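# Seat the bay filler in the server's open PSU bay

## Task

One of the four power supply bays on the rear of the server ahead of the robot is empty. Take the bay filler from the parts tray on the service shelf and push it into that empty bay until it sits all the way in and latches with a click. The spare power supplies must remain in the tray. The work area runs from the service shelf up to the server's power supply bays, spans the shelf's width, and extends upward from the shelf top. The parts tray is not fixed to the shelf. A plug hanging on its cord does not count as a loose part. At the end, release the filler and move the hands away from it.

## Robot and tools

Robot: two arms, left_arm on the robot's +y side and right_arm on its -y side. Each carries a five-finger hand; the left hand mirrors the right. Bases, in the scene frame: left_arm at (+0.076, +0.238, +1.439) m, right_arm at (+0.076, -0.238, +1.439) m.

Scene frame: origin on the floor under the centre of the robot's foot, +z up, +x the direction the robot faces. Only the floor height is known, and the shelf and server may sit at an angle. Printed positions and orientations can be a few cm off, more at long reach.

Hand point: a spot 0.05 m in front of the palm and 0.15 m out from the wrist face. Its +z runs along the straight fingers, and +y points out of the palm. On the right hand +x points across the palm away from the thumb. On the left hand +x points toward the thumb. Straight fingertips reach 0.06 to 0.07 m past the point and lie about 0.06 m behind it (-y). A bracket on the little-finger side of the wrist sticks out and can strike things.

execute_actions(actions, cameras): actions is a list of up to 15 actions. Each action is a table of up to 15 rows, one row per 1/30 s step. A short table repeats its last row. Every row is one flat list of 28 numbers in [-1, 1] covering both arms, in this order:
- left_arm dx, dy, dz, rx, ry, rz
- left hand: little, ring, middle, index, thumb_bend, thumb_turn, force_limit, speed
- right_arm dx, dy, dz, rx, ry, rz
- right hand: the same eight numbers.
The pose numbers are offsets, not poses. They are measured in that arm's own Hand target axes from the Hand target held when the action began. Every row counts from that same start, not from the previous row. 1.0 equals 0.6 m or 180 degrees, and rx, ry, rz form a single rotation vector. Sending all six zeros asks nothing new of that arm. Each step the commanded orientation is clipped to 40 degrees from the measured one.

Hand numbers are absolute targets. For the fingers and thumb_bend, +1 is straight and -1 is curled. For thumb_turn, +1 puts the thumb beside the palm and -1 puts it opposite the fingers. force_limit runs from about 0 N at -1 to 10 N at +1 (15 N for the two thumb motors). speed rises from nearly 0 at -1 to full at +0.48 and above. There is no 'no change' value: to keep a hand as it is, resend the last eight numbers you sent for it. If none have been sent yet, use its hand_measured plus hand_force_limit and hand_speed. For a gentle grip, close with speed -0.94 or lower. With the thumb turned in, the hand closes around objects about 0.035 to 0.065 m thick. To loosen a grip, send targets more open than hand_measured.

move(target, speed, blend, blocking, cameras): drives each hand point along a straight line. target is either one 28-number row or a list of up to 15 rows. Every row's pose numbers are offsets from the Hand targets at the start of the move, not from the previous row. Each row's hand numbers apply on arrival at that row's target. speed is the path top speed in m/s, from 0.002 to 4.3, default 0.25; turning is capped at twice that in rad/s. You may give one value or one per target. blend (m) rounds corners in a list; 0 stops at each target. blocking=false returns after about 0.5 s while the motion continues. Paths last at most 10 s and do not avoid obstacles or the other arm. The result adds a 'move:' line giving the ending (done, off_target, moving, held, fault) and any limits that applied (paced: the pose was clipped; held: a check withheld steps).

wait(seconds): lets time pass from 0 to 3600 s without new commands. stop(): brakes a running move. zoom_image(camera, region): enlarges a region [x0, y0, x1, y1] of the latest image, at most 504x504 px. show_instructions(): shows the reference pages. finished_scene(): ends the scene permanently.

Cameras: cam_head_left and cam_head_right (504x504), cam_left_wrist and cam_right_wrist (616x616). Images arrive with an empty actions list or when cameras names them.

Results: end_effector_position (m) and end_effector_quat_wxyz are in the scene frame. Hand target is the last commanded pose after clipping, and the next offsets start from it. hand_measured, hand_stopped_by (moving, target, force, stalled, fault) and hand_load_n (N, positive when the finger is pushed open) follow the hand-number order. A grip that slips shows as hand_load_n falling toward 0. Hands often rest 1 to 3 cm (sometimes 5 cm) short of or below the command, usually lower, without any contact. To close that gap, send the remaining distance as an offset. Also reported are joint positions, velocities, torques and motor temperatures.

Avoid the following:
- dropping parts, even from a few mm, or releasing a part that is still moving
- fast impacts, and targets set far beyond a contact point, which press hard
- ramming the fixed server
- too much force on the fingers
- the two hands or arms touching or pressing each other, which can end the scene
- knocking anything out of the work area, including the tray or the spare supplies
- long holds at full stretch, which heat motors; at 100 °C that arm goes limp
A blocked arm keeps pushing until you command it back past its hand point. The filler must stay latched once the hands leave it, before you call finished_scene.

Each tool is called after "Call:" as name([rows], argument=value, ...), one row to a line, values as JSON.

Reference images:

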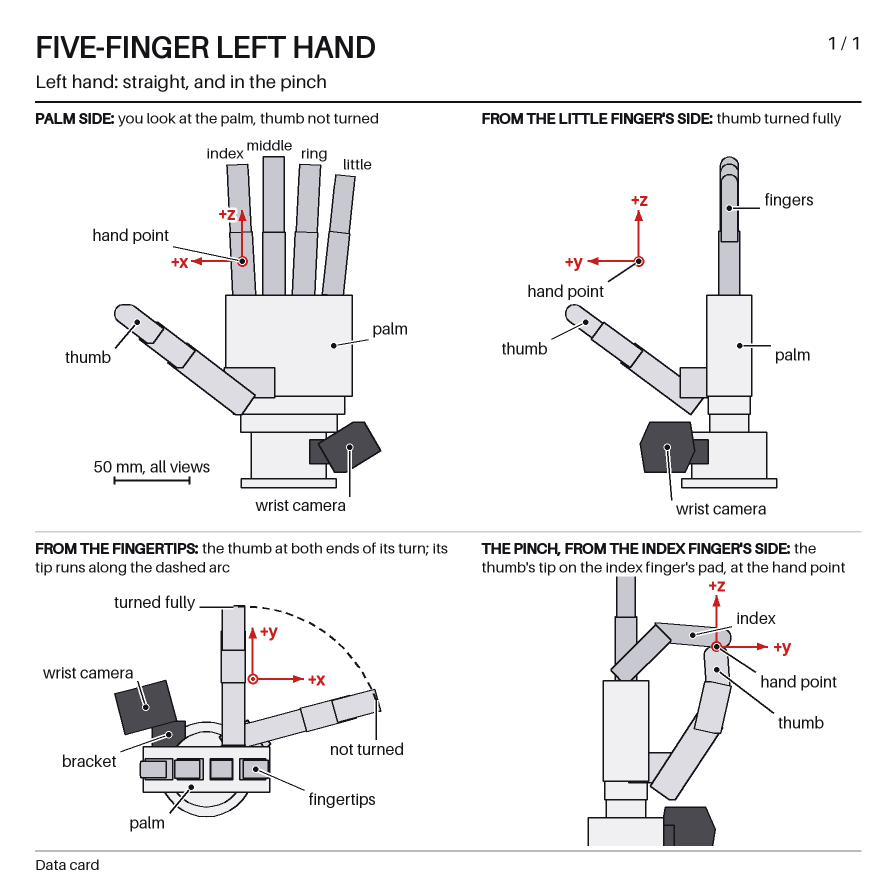

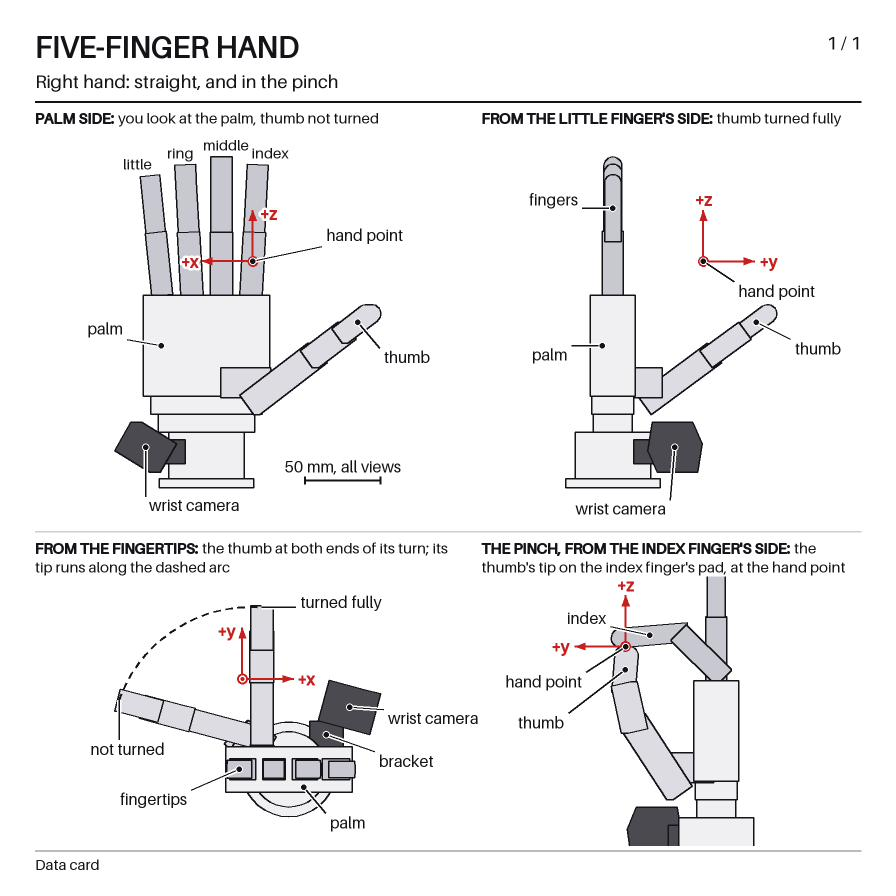

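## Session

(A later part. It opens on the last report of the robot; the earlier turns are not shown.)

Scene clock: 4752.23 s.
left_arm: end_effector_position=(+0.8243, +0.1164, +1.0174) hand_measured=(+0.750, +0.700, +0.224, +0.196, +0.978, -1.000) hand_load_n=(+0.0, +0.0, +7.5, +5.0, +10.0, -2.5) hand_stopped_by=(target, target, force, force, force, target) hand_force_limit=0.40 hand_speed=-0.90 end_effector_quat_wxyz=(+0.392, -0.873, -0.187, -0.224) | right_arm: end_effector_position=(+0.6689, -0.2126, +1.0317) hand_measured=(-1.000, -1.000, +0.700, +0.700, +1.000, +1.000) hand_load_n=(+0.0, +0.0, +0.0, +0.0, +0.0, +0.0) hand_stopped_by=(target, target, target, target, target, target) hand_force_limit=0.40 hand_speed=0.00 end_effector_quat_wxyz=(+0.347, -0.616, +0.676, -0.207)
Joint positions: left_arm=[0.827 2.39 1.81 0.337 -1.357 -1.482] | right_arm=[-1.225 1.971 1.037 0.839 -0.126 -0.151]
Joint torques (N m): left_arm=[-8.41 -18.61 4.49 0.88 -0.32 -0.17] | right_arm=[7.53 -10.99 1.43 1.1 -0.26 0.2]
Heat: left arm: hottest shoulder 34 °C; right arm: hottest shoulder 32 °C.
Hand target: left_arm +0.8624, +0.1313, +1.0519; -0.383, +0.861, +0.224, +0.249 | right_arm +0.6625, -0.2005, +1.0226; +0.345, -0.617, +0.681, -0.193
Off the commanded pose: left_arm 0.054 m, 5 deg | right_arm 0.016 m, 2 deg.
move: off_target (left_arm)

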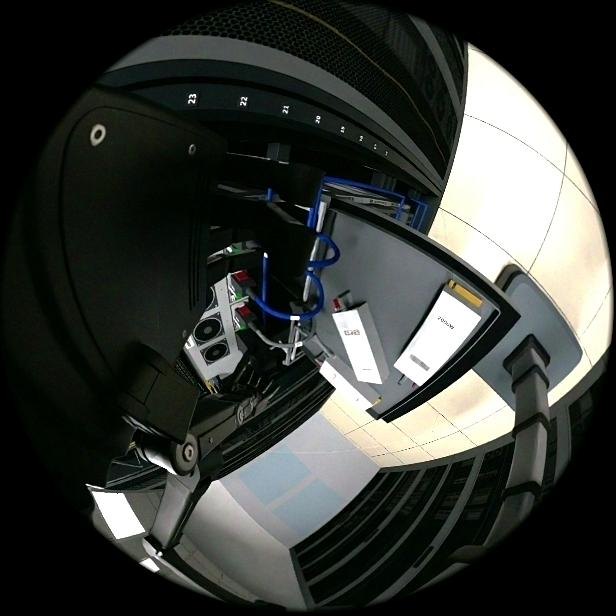

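Call:
move(target=[0.0107,0.0067,0.0047,0,0,0,0.75,0.7,0.05,0.0,0.6,-1,0.4,-0.9,0,0,0,0,0,0,-1,-1,0.7,0.7,1,1,0.4,0], speed=0.05, cameras=["cam_left_wrist","cam_right_wrist"])

Call:
zoom_image(camera="cam_left_wrist", region=[230, 310, 330, 410])

Call:
zoom_image(camera="cam_right_wrist", region=[230, 325, 270, 365])

Scene clock: 4766.33 s.
left_arm: end_effector_position=(+0.8255, +0.1162, +1.0174) hand_measured=(+0.750, +0.700, +0.224, +0.196, +0.978, -1.000) hand_load_n=(+0.0, -0.5, +7.5, +5.5, +9.5, -2.0) hand_stopped_by=(target, target, force, force, force, target) hand_force_limit=0.40 hand_speed=-0.90 end_effector_quat_wxyz=(+0.393, -0.874, -0.183, -0.222) | right_arm: end_effector_position=(+0.6689, -0.2126, +1.0317) hand_measured=(-1.000, -1.000, +0.700, +0.700, +1.000, +1.000) hand_load_n=(+0.0, +0.0, +0.0, +0.0, +0.0, +0.0) hand_stopped_by=(target, target, target, target, target, target) hand_force_limit=0.40 hand_speed=0.00 end_effector_quat_wxyz=(+0.347, -0.616, +0.676, -0.207)
Joint positions: left_arm=[0.827 2.389 1.815 0.321 -1.357 -1.482] | right_arm=[-1.225 1.971 1.037 0.839 -0.126 -0.151]
Joint torques (N m): left_arm=[-8.47 -18.14 5.72 0.79 -0.27 -0.14] | right_arm=[7.53 -10.87 1.47 1.07 -0.26 0.21]
Heat: left arm: hottest shoulder 34 °C; right arm: hottest shoulder 32 °C.
Hand target: left_arm +0.8704, +0.1324, +1.0520; -0.383, +0.861, +0.224, +0.248 | right_arm +0.6625, -0.2005, +1.0226; +0.345, -0.617, +0.681, -0.193
Off the commanded pose: left_arm 0.059 m, 6 deg | right_arm 0.016 m, 2 deg.
move: off_target (left_arm)

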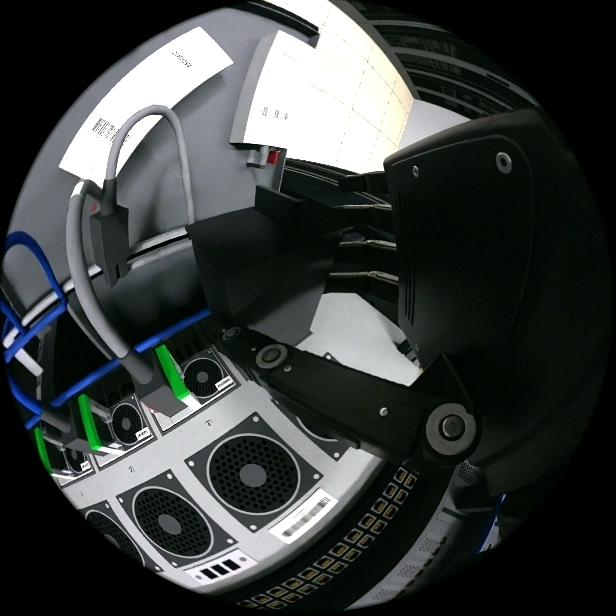

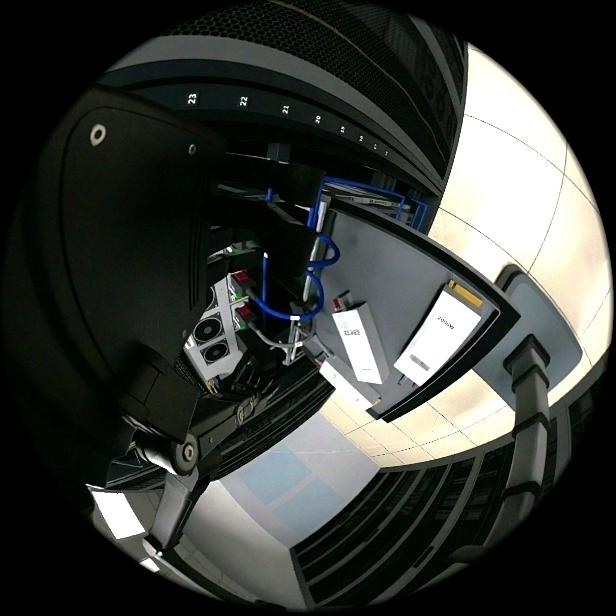

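Scaled by 5.040 from the camera's image (finer frame: 880x880).

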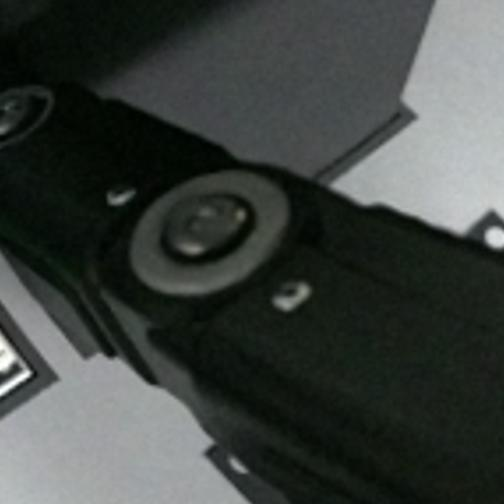

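Scaled by 12.600 from the camera's image (finer frame: 880x880).

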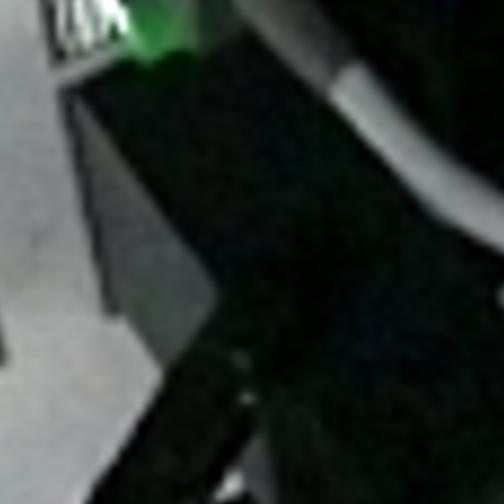

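Call:
move(target=[0.0107,0.0067,0.0047,0,0,0,0.75,0.7,0.05,0.0,0.6,-1,0.4,-0.9,0,0,0,0,0,0,-1,-1,0.7,0.7,1,1,0.4,0], speed=0.05, cameras=["cam_right_wrist"])

Call:
zoom_image(camera="cam_right_wrist", region=[230, 325, 270, 365])

Scene clock: 4774.97 s.
left_arm: end_effector_position=(+0.8272, +0.1160, +1.0173) hand_measured=(+0.750, +0.700, +0.224, +0.196, +0.978, -1.000) hand_load_n=(+0.0, +0.0, +7.0, +5.5, +10.0, -2.0) hand_stopped_by=(target, target, force, force, force, target) hand_force_limit=0.40 hand_speed=-0.90 end_effector_quat_wxyz=(+0.394, -0.875, -0.179, -0.218) | right_arm: end_effector_position=(+0.6689, -0.2126, +1.0317) hand_measured=(-1.000, -1.000, +0.700, +0.700, +1.000, +1.000) hand_load_n=(+0.0, +0.0, +0.0, +0.0, +0.0, +0.0) hand_stopped_by=(target, target, target, target, target, target) hand_force_limit=0.40 hand_speed=0.00 end_effector_quat_wxyz=(+0.347, -0.616, +0.676, -0.207)
Joint positions: left_arm=[0.827 2.389 1.824 0.3 -1.358 -1.482] | right_arm=[-1.225 1.971 1.037 0.839 -0.126 -0.151]
Joint torques (N m): left_arm=[-8.12 -17.9 6.75 1.01 -0.14 -0.1] | right_arm=[7.3 -10.87 1.46 1.05 -0.27 0.21]
Heat: left arm: hottest shoulder 34 °C; right arm: hottest shoulder 32 °C.
Hand target: left_arm +0.8785, +0.1334, +1.0520; -0.383, +0.861, +0.224, +0.248 | right_arm +0.6625, -0.2005, +1.0226; +0.345, -0.617, +0.681, -0.193
Off the commanded pose: left_arm 0.064 m, 7 deg | right_arm 0.016 m, 2 deg.
move: off_target (left_arm)

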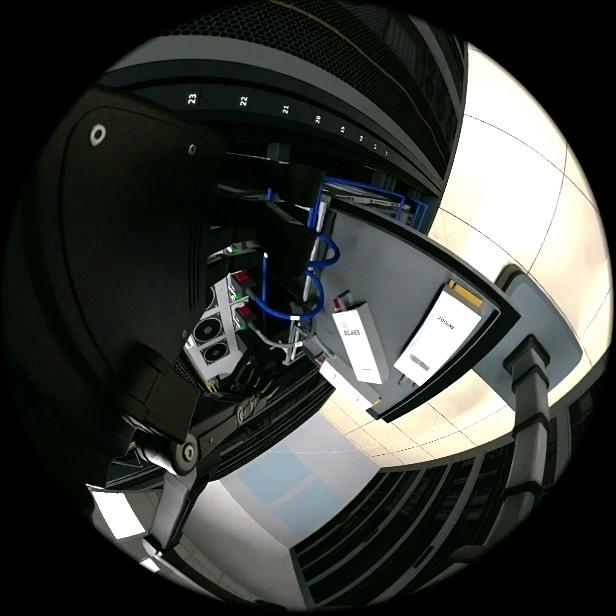

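Scaled by 12.600 from the camera's image (finer frame: 880x880).

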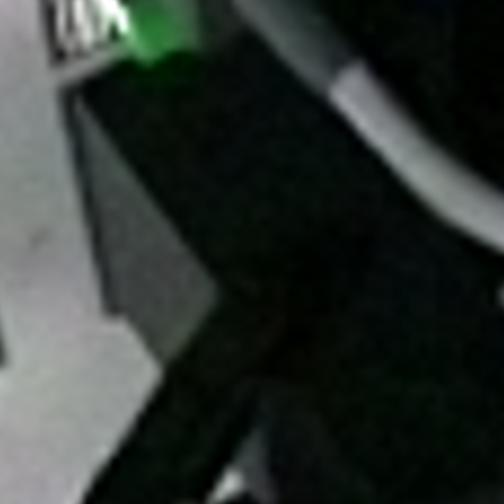

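Call:
zoom_image(camera="cam_right_wrist", region=[200, 250, 320, 370])

Call:
execute_actions(actions=[], cameras=["all"])

Call:
zoom_image(camera="cam_left_wrist", region=[100, 280, 260, 440])

Scaled by 4.200 from the camera's image (finer frame: 880x880).

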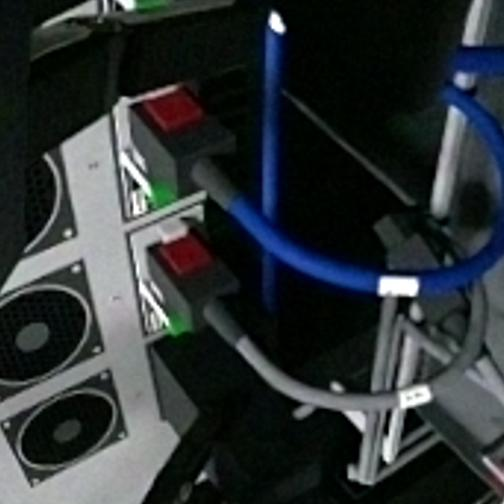

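Scene clock: 4807.47 s.
left_arm: end_effector_position=(+0.8272, +0.1160, +1.0173) hand_measured=(+0.750, +0.700, +0.224, +0.196, +0.978, -1.000) hand_load_n=(+0.0, +0.0, +7.0, +5.5, +9.5, -2.0) hand_stopped_by=(target, target, force, force, force, target) hand_force_limit=0.40 hand_speed=-0.90 end_effector_quat_wxyz=(+0.394, -0.875, -0.179, -0.218) | right_arm: end_effector_position=(+0.6689, -0.2126, +1.0317) hand_measured=(-1.000, -1.000, +0.700, +0.700, +1.000, +1.000) hand_load_n=(+0.0, +0.5, +0.0, +0.0, +0.0, -0.5) hand_stopped_by=(target, target, target, target, target, target) hand_force_limit=0.40 hand_speed=0.00 end_effector_quat_wxyz=(+0.347, -0.616, +0.676, -0.207)
Joint positions: left_arm=[0.827 2.389 1.824 0.3 -1.358 -1.482] | right_arm=[-1.225 1.971 1.037 0.839 -0.126 -0.151]
Joint velocities: within noise
Joint torques (N m): left_arm=[-8.29 -17.9 6.72 1.02 -0.15 -0.11] | right_arm=[7.36 -10.99 1.48 1.14 -0.27 0.2]
Motor temperatures (°C): left_arm=[25 33 29 25 22 24] | right_arm=[23 32 26 24 23 25]
Heat: left arm: hottest shoulder 33 °C; right arm: hottest shoulder 32 °C.
Hand target: left_arm +0.8785, +0.1334, +1.0520; -0.383, +0.861, +0.224, +0.248 | right_arm +0.6625, -0.2005, +1.0226; +0.345, -0.617, +0.681, -0.193
Off the commanded pose: left_arm 0.064 m, 7 deg | right_arm 0.016 m, 2 deg.

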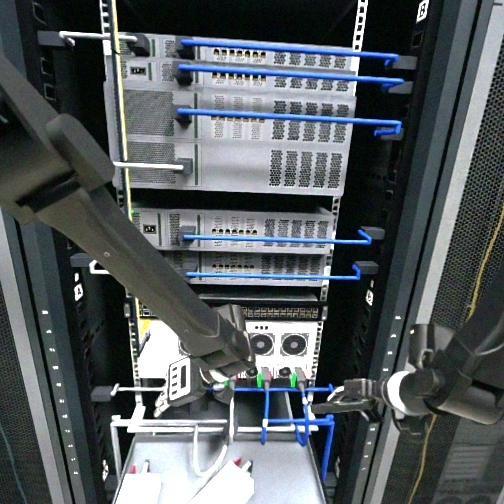

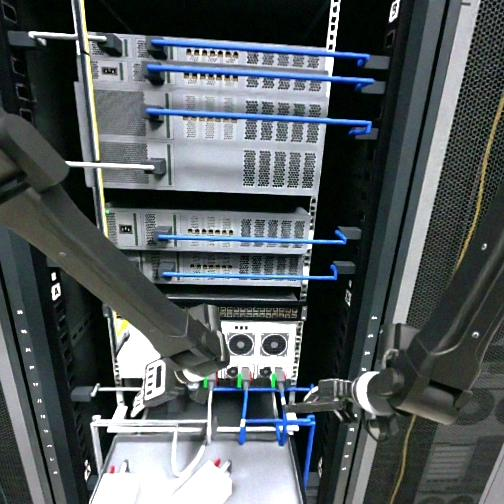

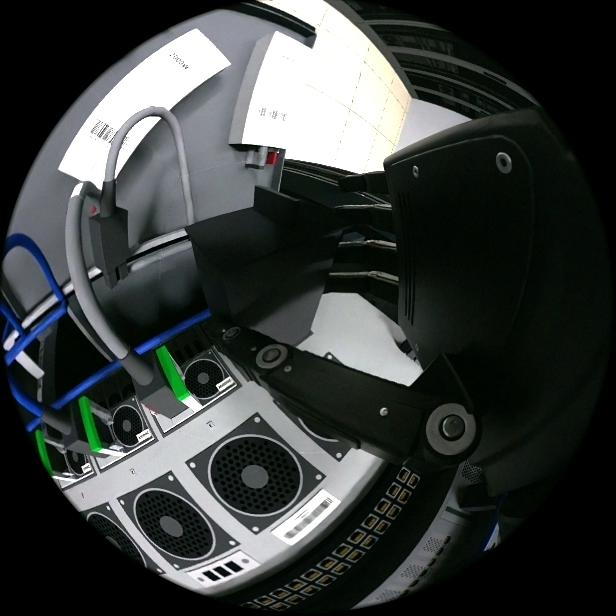

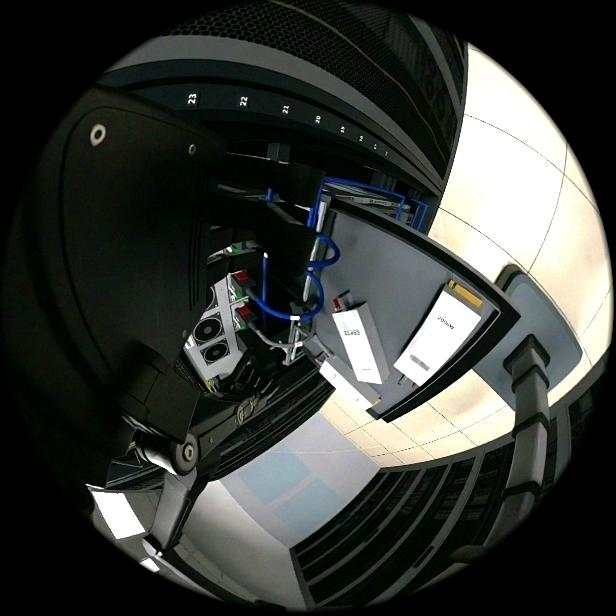

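Scaled by 3.150 from the camera's image (finer frame: 880x880).

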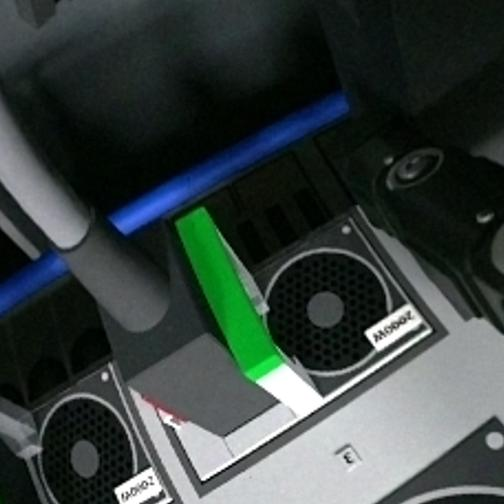

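Call:
zoom_image(camera="cam_head_left", region=[110, 290, 310, 490])

Call:
zoom_image(camera="cam_head_right", region=[90, 290, 290, 490])

Call:
zoom_image(camera="cam_left_wrist", region=[180, 180, 480, 480])

Scaled by 2.520.

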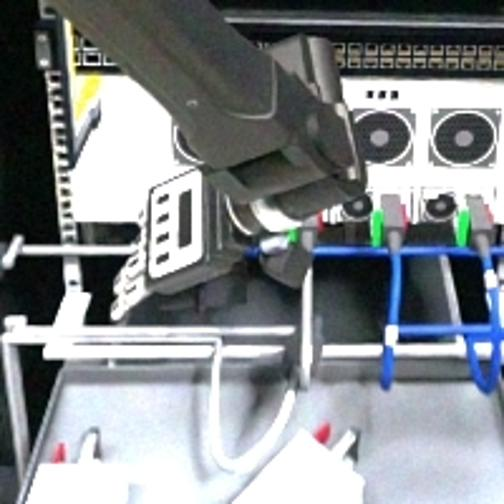

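Scaled by 2.520.

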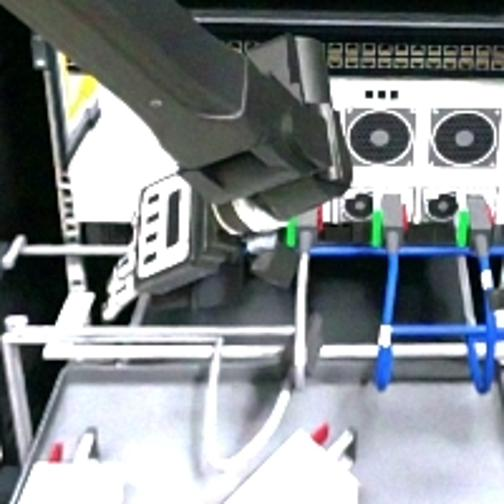

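Scaled by 1.680 from the camera's image (finer frame: 880x880).

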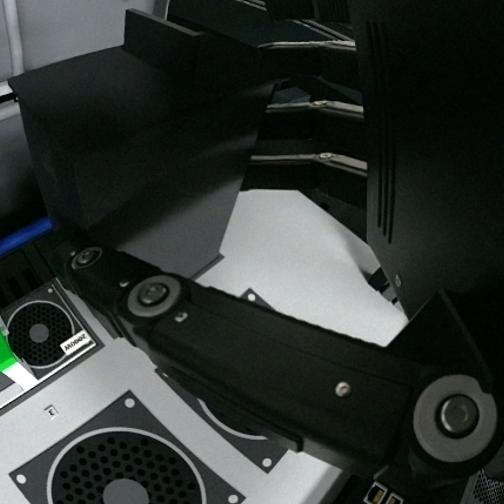

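Call:
move(target=[0.0152,-0.0053,-0.008,0,0,0,0.75,0.7,0.05,0.0,0.6,-1,0.4,-0.9,0,0,0,0,0,0,-1,-1,0.7,0.7,1,1,0.4,0], speed=0.05, cameras=["cam_right_wrist"])

Call:
zoom_image(camera="cam_right_wrist", region=[230, 325, 270, 365])

Scene clock: 4894.80 s.
left_arm: end_effector_position=(+0.8281, +0.1170, +1.0187) hand_measured=(+0.750, +0.700, +0.224, +0.196, +0.978, -1.000) hand_load_n=(+0.0, +0.0, +7.0, +5.5, +9.5, -2.0) hand_stopped_by=(target, target, force, force, force, target) hand_force_limit=0.40 hand_speed=-0.90 end_effector_quat_wxyz=(+0.396, -0.875, -0.175, -0.215) | right_arm: end_effector_position=(+0.6689, -0.2126, +1.0317) hand_measured=(-1.000, -1.000, +0.700, +0.700, +1.000, +1.000) hand_load_n=(+0.0, +0.0, -0.5, +0.0, +0.0, +0.0) hand_stopped_by=(target, target, target, target, target, target) hand_force_limit=0.40 hand_speed=0.00 end_effector_quat_wxyz=(+0.347, -0.616, +0.676, -0.207)
Joint positions: left_arm=[0.827 2.384 1.827 0.283 -1.361 -1.482] | right_arm=[-1.225 1.971 1.037 0.839 -0.126 -0.151]
Joint torques (N m): left_arm=[-8.76 -19.14 6.26 0.96 -0.23 -0.17] | right_arm=[7.41 -11.22 1.47 1.09 -0.27 0.21]
Heat: left arm: hottest shoulder 33 °C; right arm: hottest shoulder 32 °C.
Hand target: left_arm +0.8826, +0.1335, +1.0621; -0.383, +0.861, +0.225, +0.249 | right_arm +0.6625, -0.2005, +1.0226; +0.345, -0.617, +0.681, -0.193
Off the commanded pose: left_arm 0.071 m, 7 deg | right_arm 0.016 m, 2 deg.
move: off_target (left_arm)

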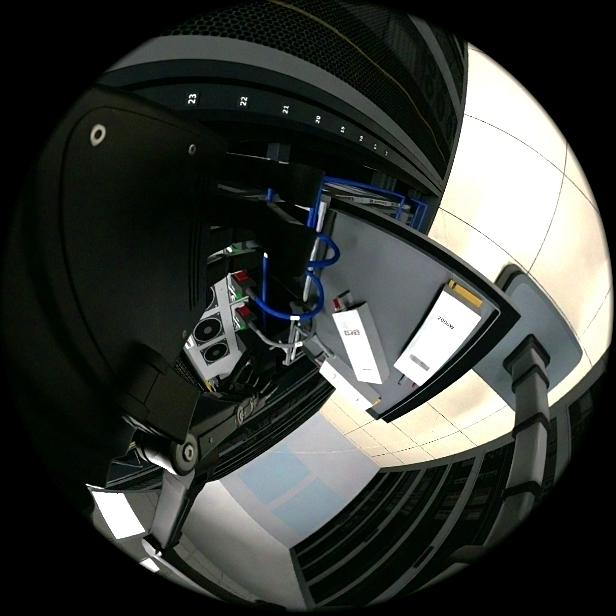

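Scaled by 12.600 from the camera's image (finer frame: 880x880).

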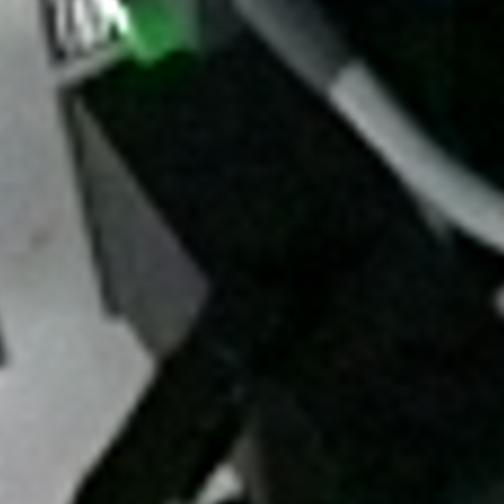

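Call:
move(target=[0.0152,-0.0053,-0.008,0,0,0,0.75,0.7,0.05,0.0,0.6,-1,0.4,-0.9,0,0,0,0,0,0,-1,-1,0.7,0.7,1,1,0.4,0], speed=0.05, cameras=["cam_right_wrist"])

Call:
zoom_image(camera="cam_right_wrist", region=[230, 325, 270, 365])

Scene clock: 4904.17 s.
left_arm: end_effector_position=(+0.8302, +0.1176, +1.0208) hand_measured=(+0.750, +0.700, +0.224, +0.196, +0.978, -1.000) hand_load_n=(+0.0, +0.0, +7.0, +5.0, +9.5, -2.5) hand_stopped_by=(target, target, force, force, force, target) hand_force_limit=0.40 hand_speed=-0.90 end_effector_quat_wxyz=(+0.396, -0.877, -0.170, -0.212) | right_arm: end_effector_position=(+0.6689, -0.2126, +1.0317) hand_measured=(-1.000, -1.000, +0.700, +0.700, +1.000, +1.000) hand_load_n=(+0.0, +0.0, +0.0, +0.0, +0.0, -0.5) hand_stopped_by=(target, target, target, target, target, target) hand_force_limit=0.40 hand_speed=0.00 end_effector_quat_wxyz=(+0.347, -0.616, +0.676, -0.207)
Joint positions: left_arm=[0.827 2.378 1.828 0.266 -1.359 -1.48] | right_arm=[-1.225 1.971 1.037 0.839 -0.126 -0.151]
Joint torques (N m): left_arm=[-9.11 -19.55 6.02 0.75 -0.48 -0.24] | right_arm=[7.41 -11.11 1.43 1.11 -0.27 0.21]
Heat: left arm: hottest shoulder 34 °C; right arm: hottest shoulder 32 °C.
Hand target: left_arm +0.8864, +0.1334, +1.0719; -0.383, +0.861, +0.224, +0.248 | right_arm +0.6625, -0.2005, +1.0226; +0.345, -0.617, +0.681, -0.193
Off the commanded pose: left_arm 0.078 m, 8 deg | right_arm 0.016 m, 2 deg.
move: off_target (left_arm)

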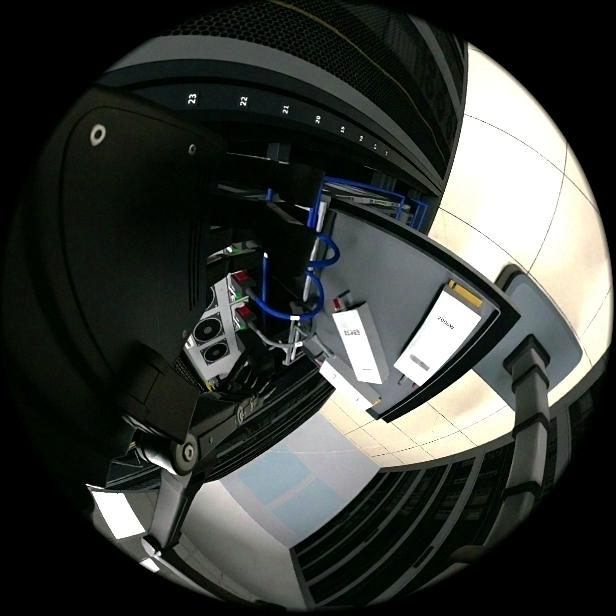

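Scaled by 12.600 from the camera's image (finer frame: 880x880).

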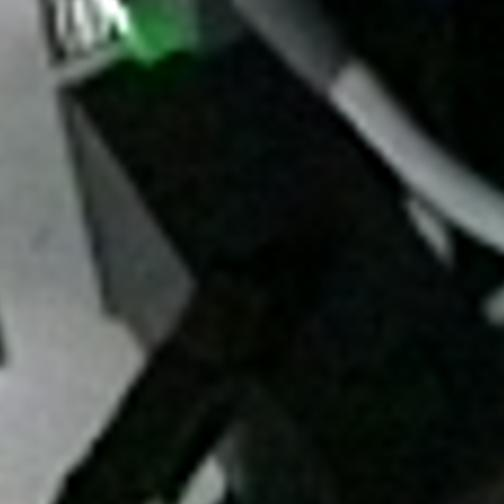

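Call:
move(target=[0.0086,0.0087,0.0064,-0.0033,0.0101,-0.0128,0.75,0.7,0.05,0.0,0.6,-1,0.4,-0.9,0,0,0,0,0,0,-1,-1,0.7,0.7,1,1,0.4,0], speed=0.05, cameras=["cam_left_wrist","cam_right_wrist"])

Call:
zoom_image(camera="cam_right_wrist", region=[230, 325, 270, 365])

Call:
zoom_image(camera="cam_left_wrist", region=[230, 310, 330, 410])

Scene clock: 4915.43 s.
left_arm: end_effector_position=(+0.8339, +0.1172, +1.0221) hand_measured=(+0.750, +0.700, +0.224, +0.196, +0.978, -1.000) hand_load_n=(+0.0, +0.0, +6.0, +6.0, +9.0, -3.0) hand_stopped_by=(target, target, force, force, force, target) hand_force_limit=0.40 hand_speed=-0.90 end_effector_quat_wxyz=(+0.399, -0.876, -0.164, -0.217) | right_arm: end_effector_position=(+0.6689, -0.2126, +1.0317) hand_measured=(-1.000, -1.000, +0.700, +0.700, +1.000, +1.000) hand_load_n=(+0.0, +0.5, +0.0, -0.5, +0.0, +0.0) hand_stopped_by=(target, target, target, target, target, target) hand_force_limit=0.40 hand_speed=0.00 end_effector_quat_wxyz=(+0.347, -0.616, +0.676, -0.207)
Joint positions: left_arm=[0.827 2.385 1.828 0.348 -1.358 -1.399] | right_arm=[-1.225 1.971 1.037 0.839 -0.126 -0.151]
Joint torques (N m): left_arm=[-8.7 -18.73 6.22 3 0.14 -0.32] | right_arm=[7.53 -10.87 1.47 1.09 -0.26 0.2]
Heat: left arm: hottest shoulder 35 °C; right arm: hottest shoulder 32 °C.
Hand target: left_arm +0.8945, +0.1342, +1.0700; -0.377, +0.854, +0.234, +0.271 | right_arm +0.6625, -0.2005, +1.0226; +0.345, -0.617, +0.681, -0.193
Off the commanded pose: left_arm 0.079 m, 11 deg | right_arm 0.016 m, 2 deg.
move: off_target (left_arm)

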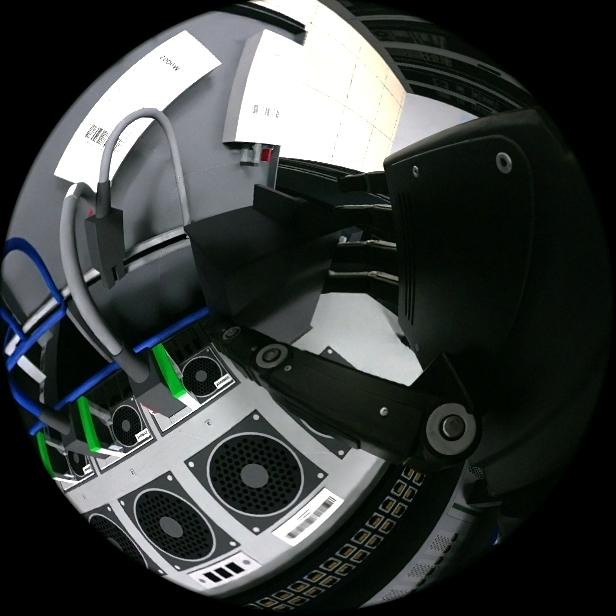

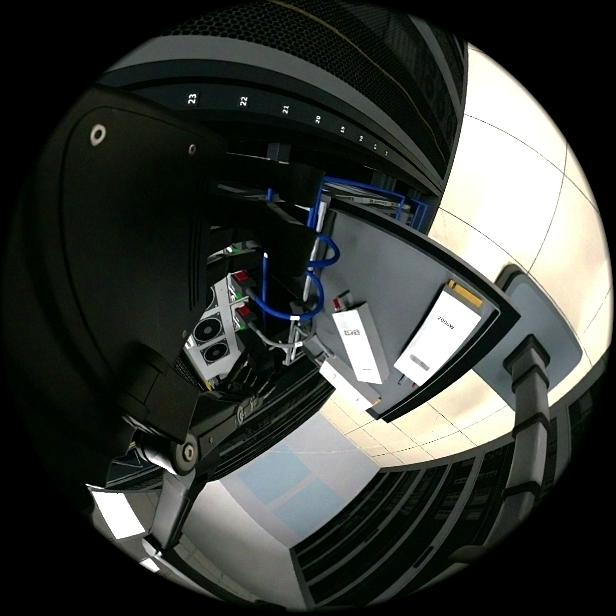

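Scaled by 12.600 from the camera's image (finer frame: 880x880).

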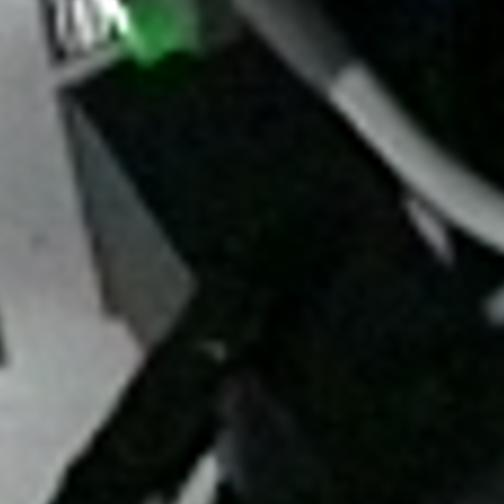

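Scaled by 5.040 from the camera's image (finer frame: 880x880).

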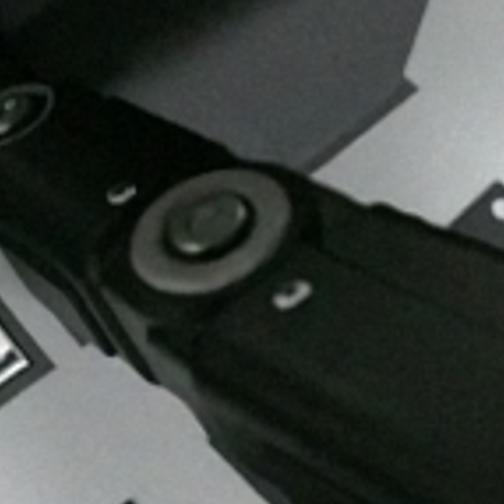

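Call:
move(target=[-0.0213,0.0172,0.0189,0,0,0,0.75,0.7,0.05,0.0,0.6,-1,0.4,-0.9,0,0,0,0,0,0,-1,-1,0.7,0.7,1,1,0.4,0], speed=0.1, cameras=["cam_right_wrist"])

Call:
zoom_image(camera="cam_right_wrist", region=[230, 325, 270, 365])

Scene clock: 5007.17 s.
left_arm: end_effector_position=(+0.8378, +0.1171, +1.0181) hand_measured=(+0.750, +0.700, +0.224, +0.196, +0.978, -1.000) hand_load_n=(+0.0, +0.0, +7.0, +4.5, +9.0, -3.0) hand_stopped_by=(target, target, force, force, force, target) hand_force_limit=0.40 hand_speed=-0.90 end_effector_quat_wxyz=(+0.396, -0.873, -0.173, -0.226) | right_arm: end_effector_position=(+0.6689, -0.2126, +1.0317) hand_measured=(-1.000, -1.000, +0.700, +0.700, +1.000, +1.000) hand_load_n=(+0.0, +0.0, +0.0, +0.0, +0.0, +0.0) hand_stopped_by=(target, target, target, target, target, target) hand_force_limit=0.40 hand_speed=0.00 end_effector_quat_wxyz=(+0.347, -0.616, +0.676, -0.207)
Joint positions: left_arm=[0.83 2.405 1.848 0.388 -1.352 -1.385] | right_arm=[-1.225 1.971 1.037 0.839 -0.126 -0.151]
Joint torques (N m): left_arm=[-8.23 -17.26 7.75 2.63 0.42 -0.25] | right_arm=[7.3 -10.81 1.46 1.05 -0.27 0.22]
Heat: left arm: hottest shoulder 36 °C; right arm: hottest shoulder 32 °C.
Hand target: left_arm +0.8944, +0.1339, +1.0501; -0.376, +0.854, +0.234, +0.271 | right_arm +0.6625, -0.2005, +1.0226; +0.345, -0.617, +0.681, -0.193
Off the commanded pose: left_arm 0.067 m, 9 deg | right_arm 0.016 m, 2 deg.
move: off_target (left_arm)

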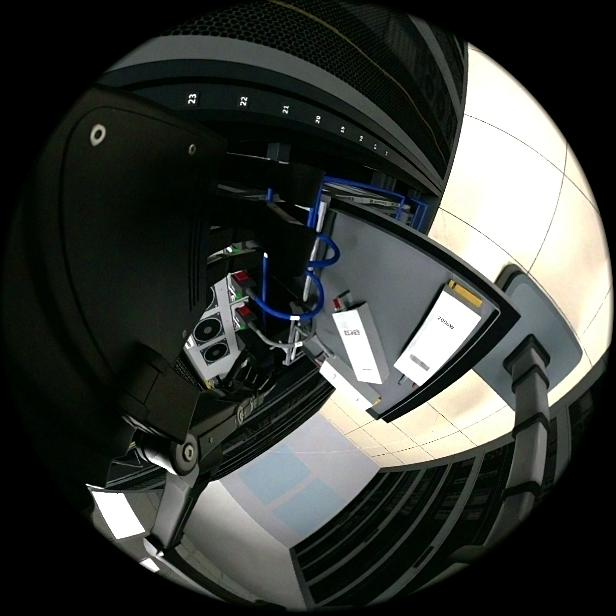

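Scaled by 12.600 from the camera's image (finer frame: 880x880).

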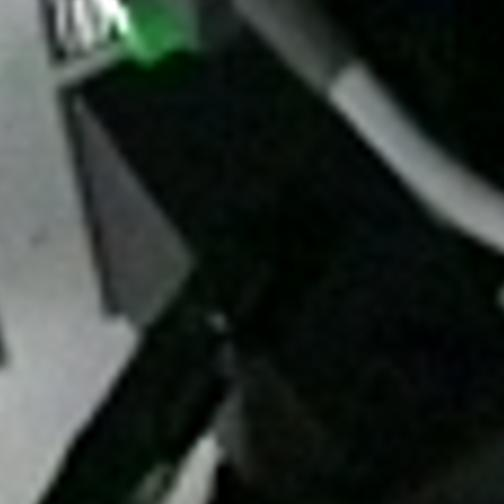

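Call:
move(target=[0.0316,-0.0102,-0.0138,0,0,0,0.75,0.7,0.05,0.0,0.6,-1,0.4,-0.9,0,0,0,0,0,0,-1,-1,0.7,0.7,1,1,0.4,0], speed=0.1, cameras=["cam_right_wrist"])

Call:
zoom_image(camera="cam_right_wrist", region=[230, 325, 270, 365])

Scene clock: 5023.77 s.
left_arm: end_effector_position=(+0.8375, +0.1173, +1.0181) hand_measured=(+0.750, +0.700, +0.224, +0.196, +0.978, -1.000) hand_load_n=(+0.0, +0.0, +6.5, +5.0, +9.0, -3.0) hand_stopped_by=(target, target, force, force, force, target) hand_force_limit=0.40 hand_speed=-0.90 end_effector_quat_wxyz=(+0.397, -0.873, -0.172, -0.225) | right_arm: end_effector_position=(+0.6689, -0.2126, +1.0317) hand_measured=(-1.000, -1.000, +0.700, +0.700, +1.000, +1.000) hand_load_n=(+0.0, +0.0, +0.0, +0.0, +0.0, +0.0) hand_stopped_by=(target, target, target, target, target, target) hand_force_limit=0.40 hand_speed=0.00 end_effector_quat_wxyz=(+0.347, -0.616, +0.676, -0.207)
Joint positions: left_arm=[0.83 2.405 1.848 0.388 -1.354 -1.383] | right_arm=[-1.225 1.971 1.037 0.839 -0.126 -0.151]
Joint torques (N m): left_arm=[-8.59 -19.49 6.82 1.88 0.15 -0.2] | right_arm=[7.41 -10.99 1.48 1.1 -0.26 0.21]
Heat: left arm: hottest shoulder 37 °C; right arm: hottest shoulder 32 °C.
Hand target: left_arm +0.9024, +0.1350, +1.0701; -0.377, +0.854, +0.234, +0.271 | right_arm +0.6625, -0.2005, +1.0226; +0.345, -0.617, +0.681, -0.193
Off the commanded pose: left_arm 0.085 m, 9 deg | right_arm 0.016 m, 2 deg.
move: off_target (left_arm)

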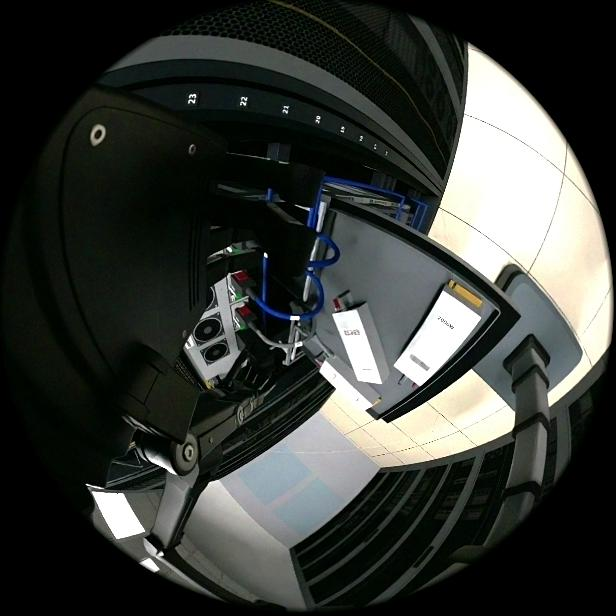

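Scaled by 12.600 from the camera's image (finer frame: 880x880).

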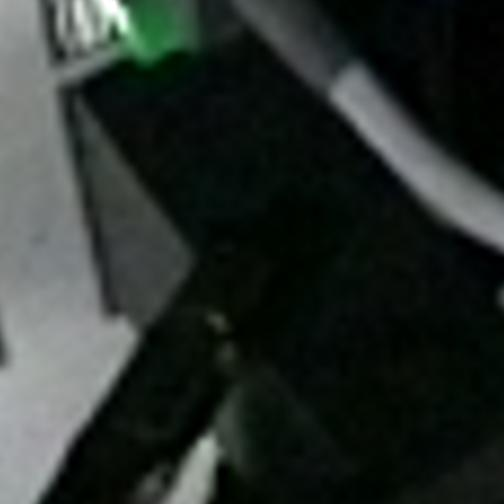

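Call:
move(target=[0.0, 0.0174, 0.0155,0,0,0,0.75,0.7,0.05,0.0,0.6,-1,0.4,-0.9,0,0,0,0,0,0,-1,-1,0.7,0.7,1,1,0.4,0], speed=0.1, cameras=["cam_right_wrist"])

Call:
zoom_image(camera="cam_right_wrist", region=[230, 325, 270, 365])

Scene clock: 5030.90 s.
left_arm: end_effector_position=(+0.8531, +0.1188, +1.0201) hand_measured=(+0.750, +0.700, +0.224, +0.196, +0.978, -1.000) hand_load_n=(+0.0, +0.0, +7.0, +4.0, +9.0, -3.5) hand_stopped_by=(target, target, force, force, force, target) hand_force_limit=0.40 hand_speed=-0.90 end_effector_quat_wxyz=(+0.396, -0.873, -0.171, -0.229) | right_arm: end_effector_position=(+0.6689, -0.2126, +1.0317) hand_measured=(-1.000, -1.000, +0.700, +0.700, +1.000, +1.000) hand_load_n=(+0.0, +0.5, +0.0, +0.0, +0.0, +0.0) hand_stopped_by=(target, target, target, target, target, target) hand_force_limit=0.40 hand_speed=0.00 end_effector_quat_wxyz=(+0.347, -0.616, +0.676, -0.207)
Joint positions: left_arm=[0.834 2.416 1.894 0.385 -1.345 -1.353] | right_arm=[-1.225 1.971 1.037 0.839 -0.126 -0.151]
Joint torques (N m): left_arm=[-8.47 -17.79 7.9 1.51 0.2 -0.35] | right_arm=[7.36 -10.99 1.44 1.1 -0.25 0.2]
Heat: left arm: hottest shoulder 37 °C; right arm: hottest shoulder 32 °C.
Hand target: left_arm +0.9114, +0.1360, +1.0592; -0.377, +0.854, +0.234, +0.271 | right_arm +0.6625, -0.2005, +1.0226; +0.345, -0.617, +0.681, -0.193
Off the commanded pose: left_arm 0.072 m, 9 deg | right_arm 0.016 m, 2 deg.
move: off_target (left_arm)

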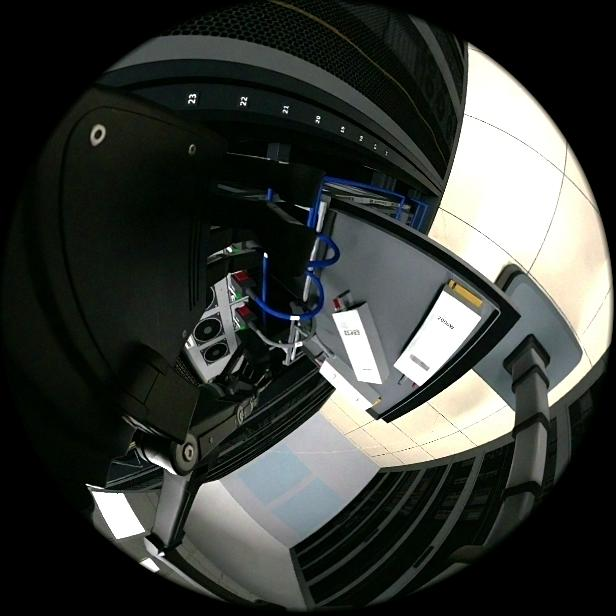

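Scaled by 12.600 from the camera's image (finer frame: 880x880).

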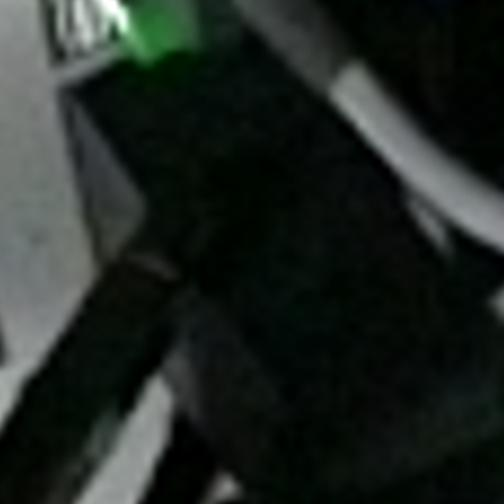

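Call:
execute_actions(actions=[], cameras=["cam_left_wrist", "cam_head_left"])

Call:
zoom_image(camera="cam_left_wrist", region=[180, 180, 480, 480])

Scene clock: 5036.87 s.
left_arm: end_effector_position=(+0.8531, +0.1189, +1.0201) hand_measured=(+0.750, +0.700, +0.224, +0.196, +0.978, -1.000) hand_load_n=(+0.0, +0.0, +7.0, +4.0, +9.0, -3.5) hand_stopped_by=(target, target, force, force, force, target) hand_force_limit=0.40 hand_speed=-0.90 end_effector_quat_wxyz=(+0.396, -0.873, -0.171, -0.229) | right_arm: end_effector_position=(+0.6689, -0.2126, +1.0317) hand_measured=(-1.000, -1.000, +0.700, +0.700, +1.000, +1.000) hand_load_n=(+0.0, +0.0, +0.0, +0.0, +0.0, -0.5) hand_stopped_by=(target, target, target, target, target, target) hand_force_limit=0.40 hand_speed=0.00 end_effector_quat_wxyz=(+0.347, -0.616, +0.676, -0.207)
Joint positions: left_arm=[0.834 2.416 1.894 0.385 -1.345 -1.353] | right_arm=[-1.225 1.971 1.037 0.839 -0.126 -0.151]
Joint velocities: within noise
Joint torques (N m): left_arm=[-8.76 -17.85 7.88 1.5 0.17 -0.4] | right_arm=[7.24 -10.99 1.51 1.14 -0.26 0.21]
Motor temperatures (°C): left_arm=[25 37 32 26 22 25] | right_arm=[24 32 26 24 23 25]
Heat: left arm: hottest shoulder 37 °C; right arm: hottest shoulder 32 °C.
Hand target: left_arm +0.9113, +0.1361, +1.0592; -0.377, +0.854, +0.234, +0.271 | right_arm +0.6625, -0.2005, +1.0226; +0.345, -0.617, +0.681, -0.193
Off the commanded pose: left_arm 0.072 m, 9 deg | right_arm 0.016 m, 2 deg.
Images, in order (width x height): cam_head_left 504x504, cam_left_wrist 616x616.

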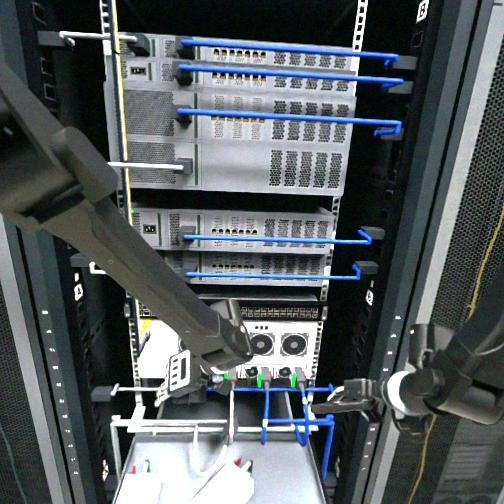

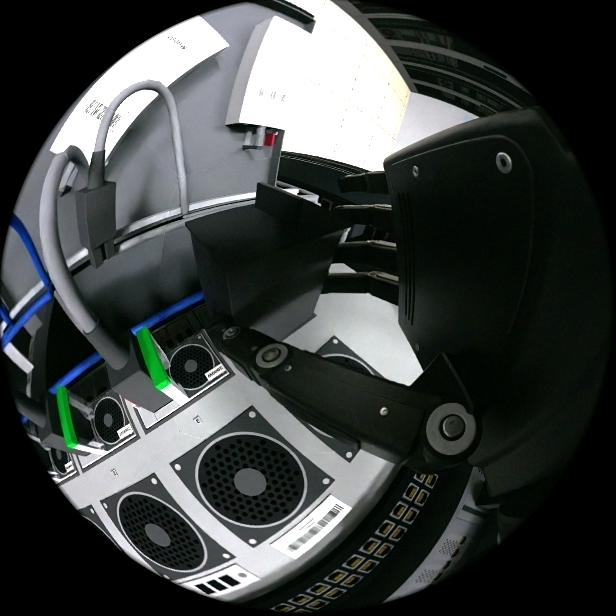

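Scaled by 1.680 from the camera's image (finer frame: 880x880).

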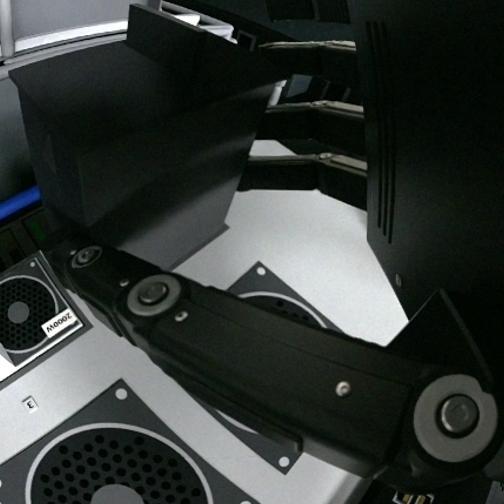

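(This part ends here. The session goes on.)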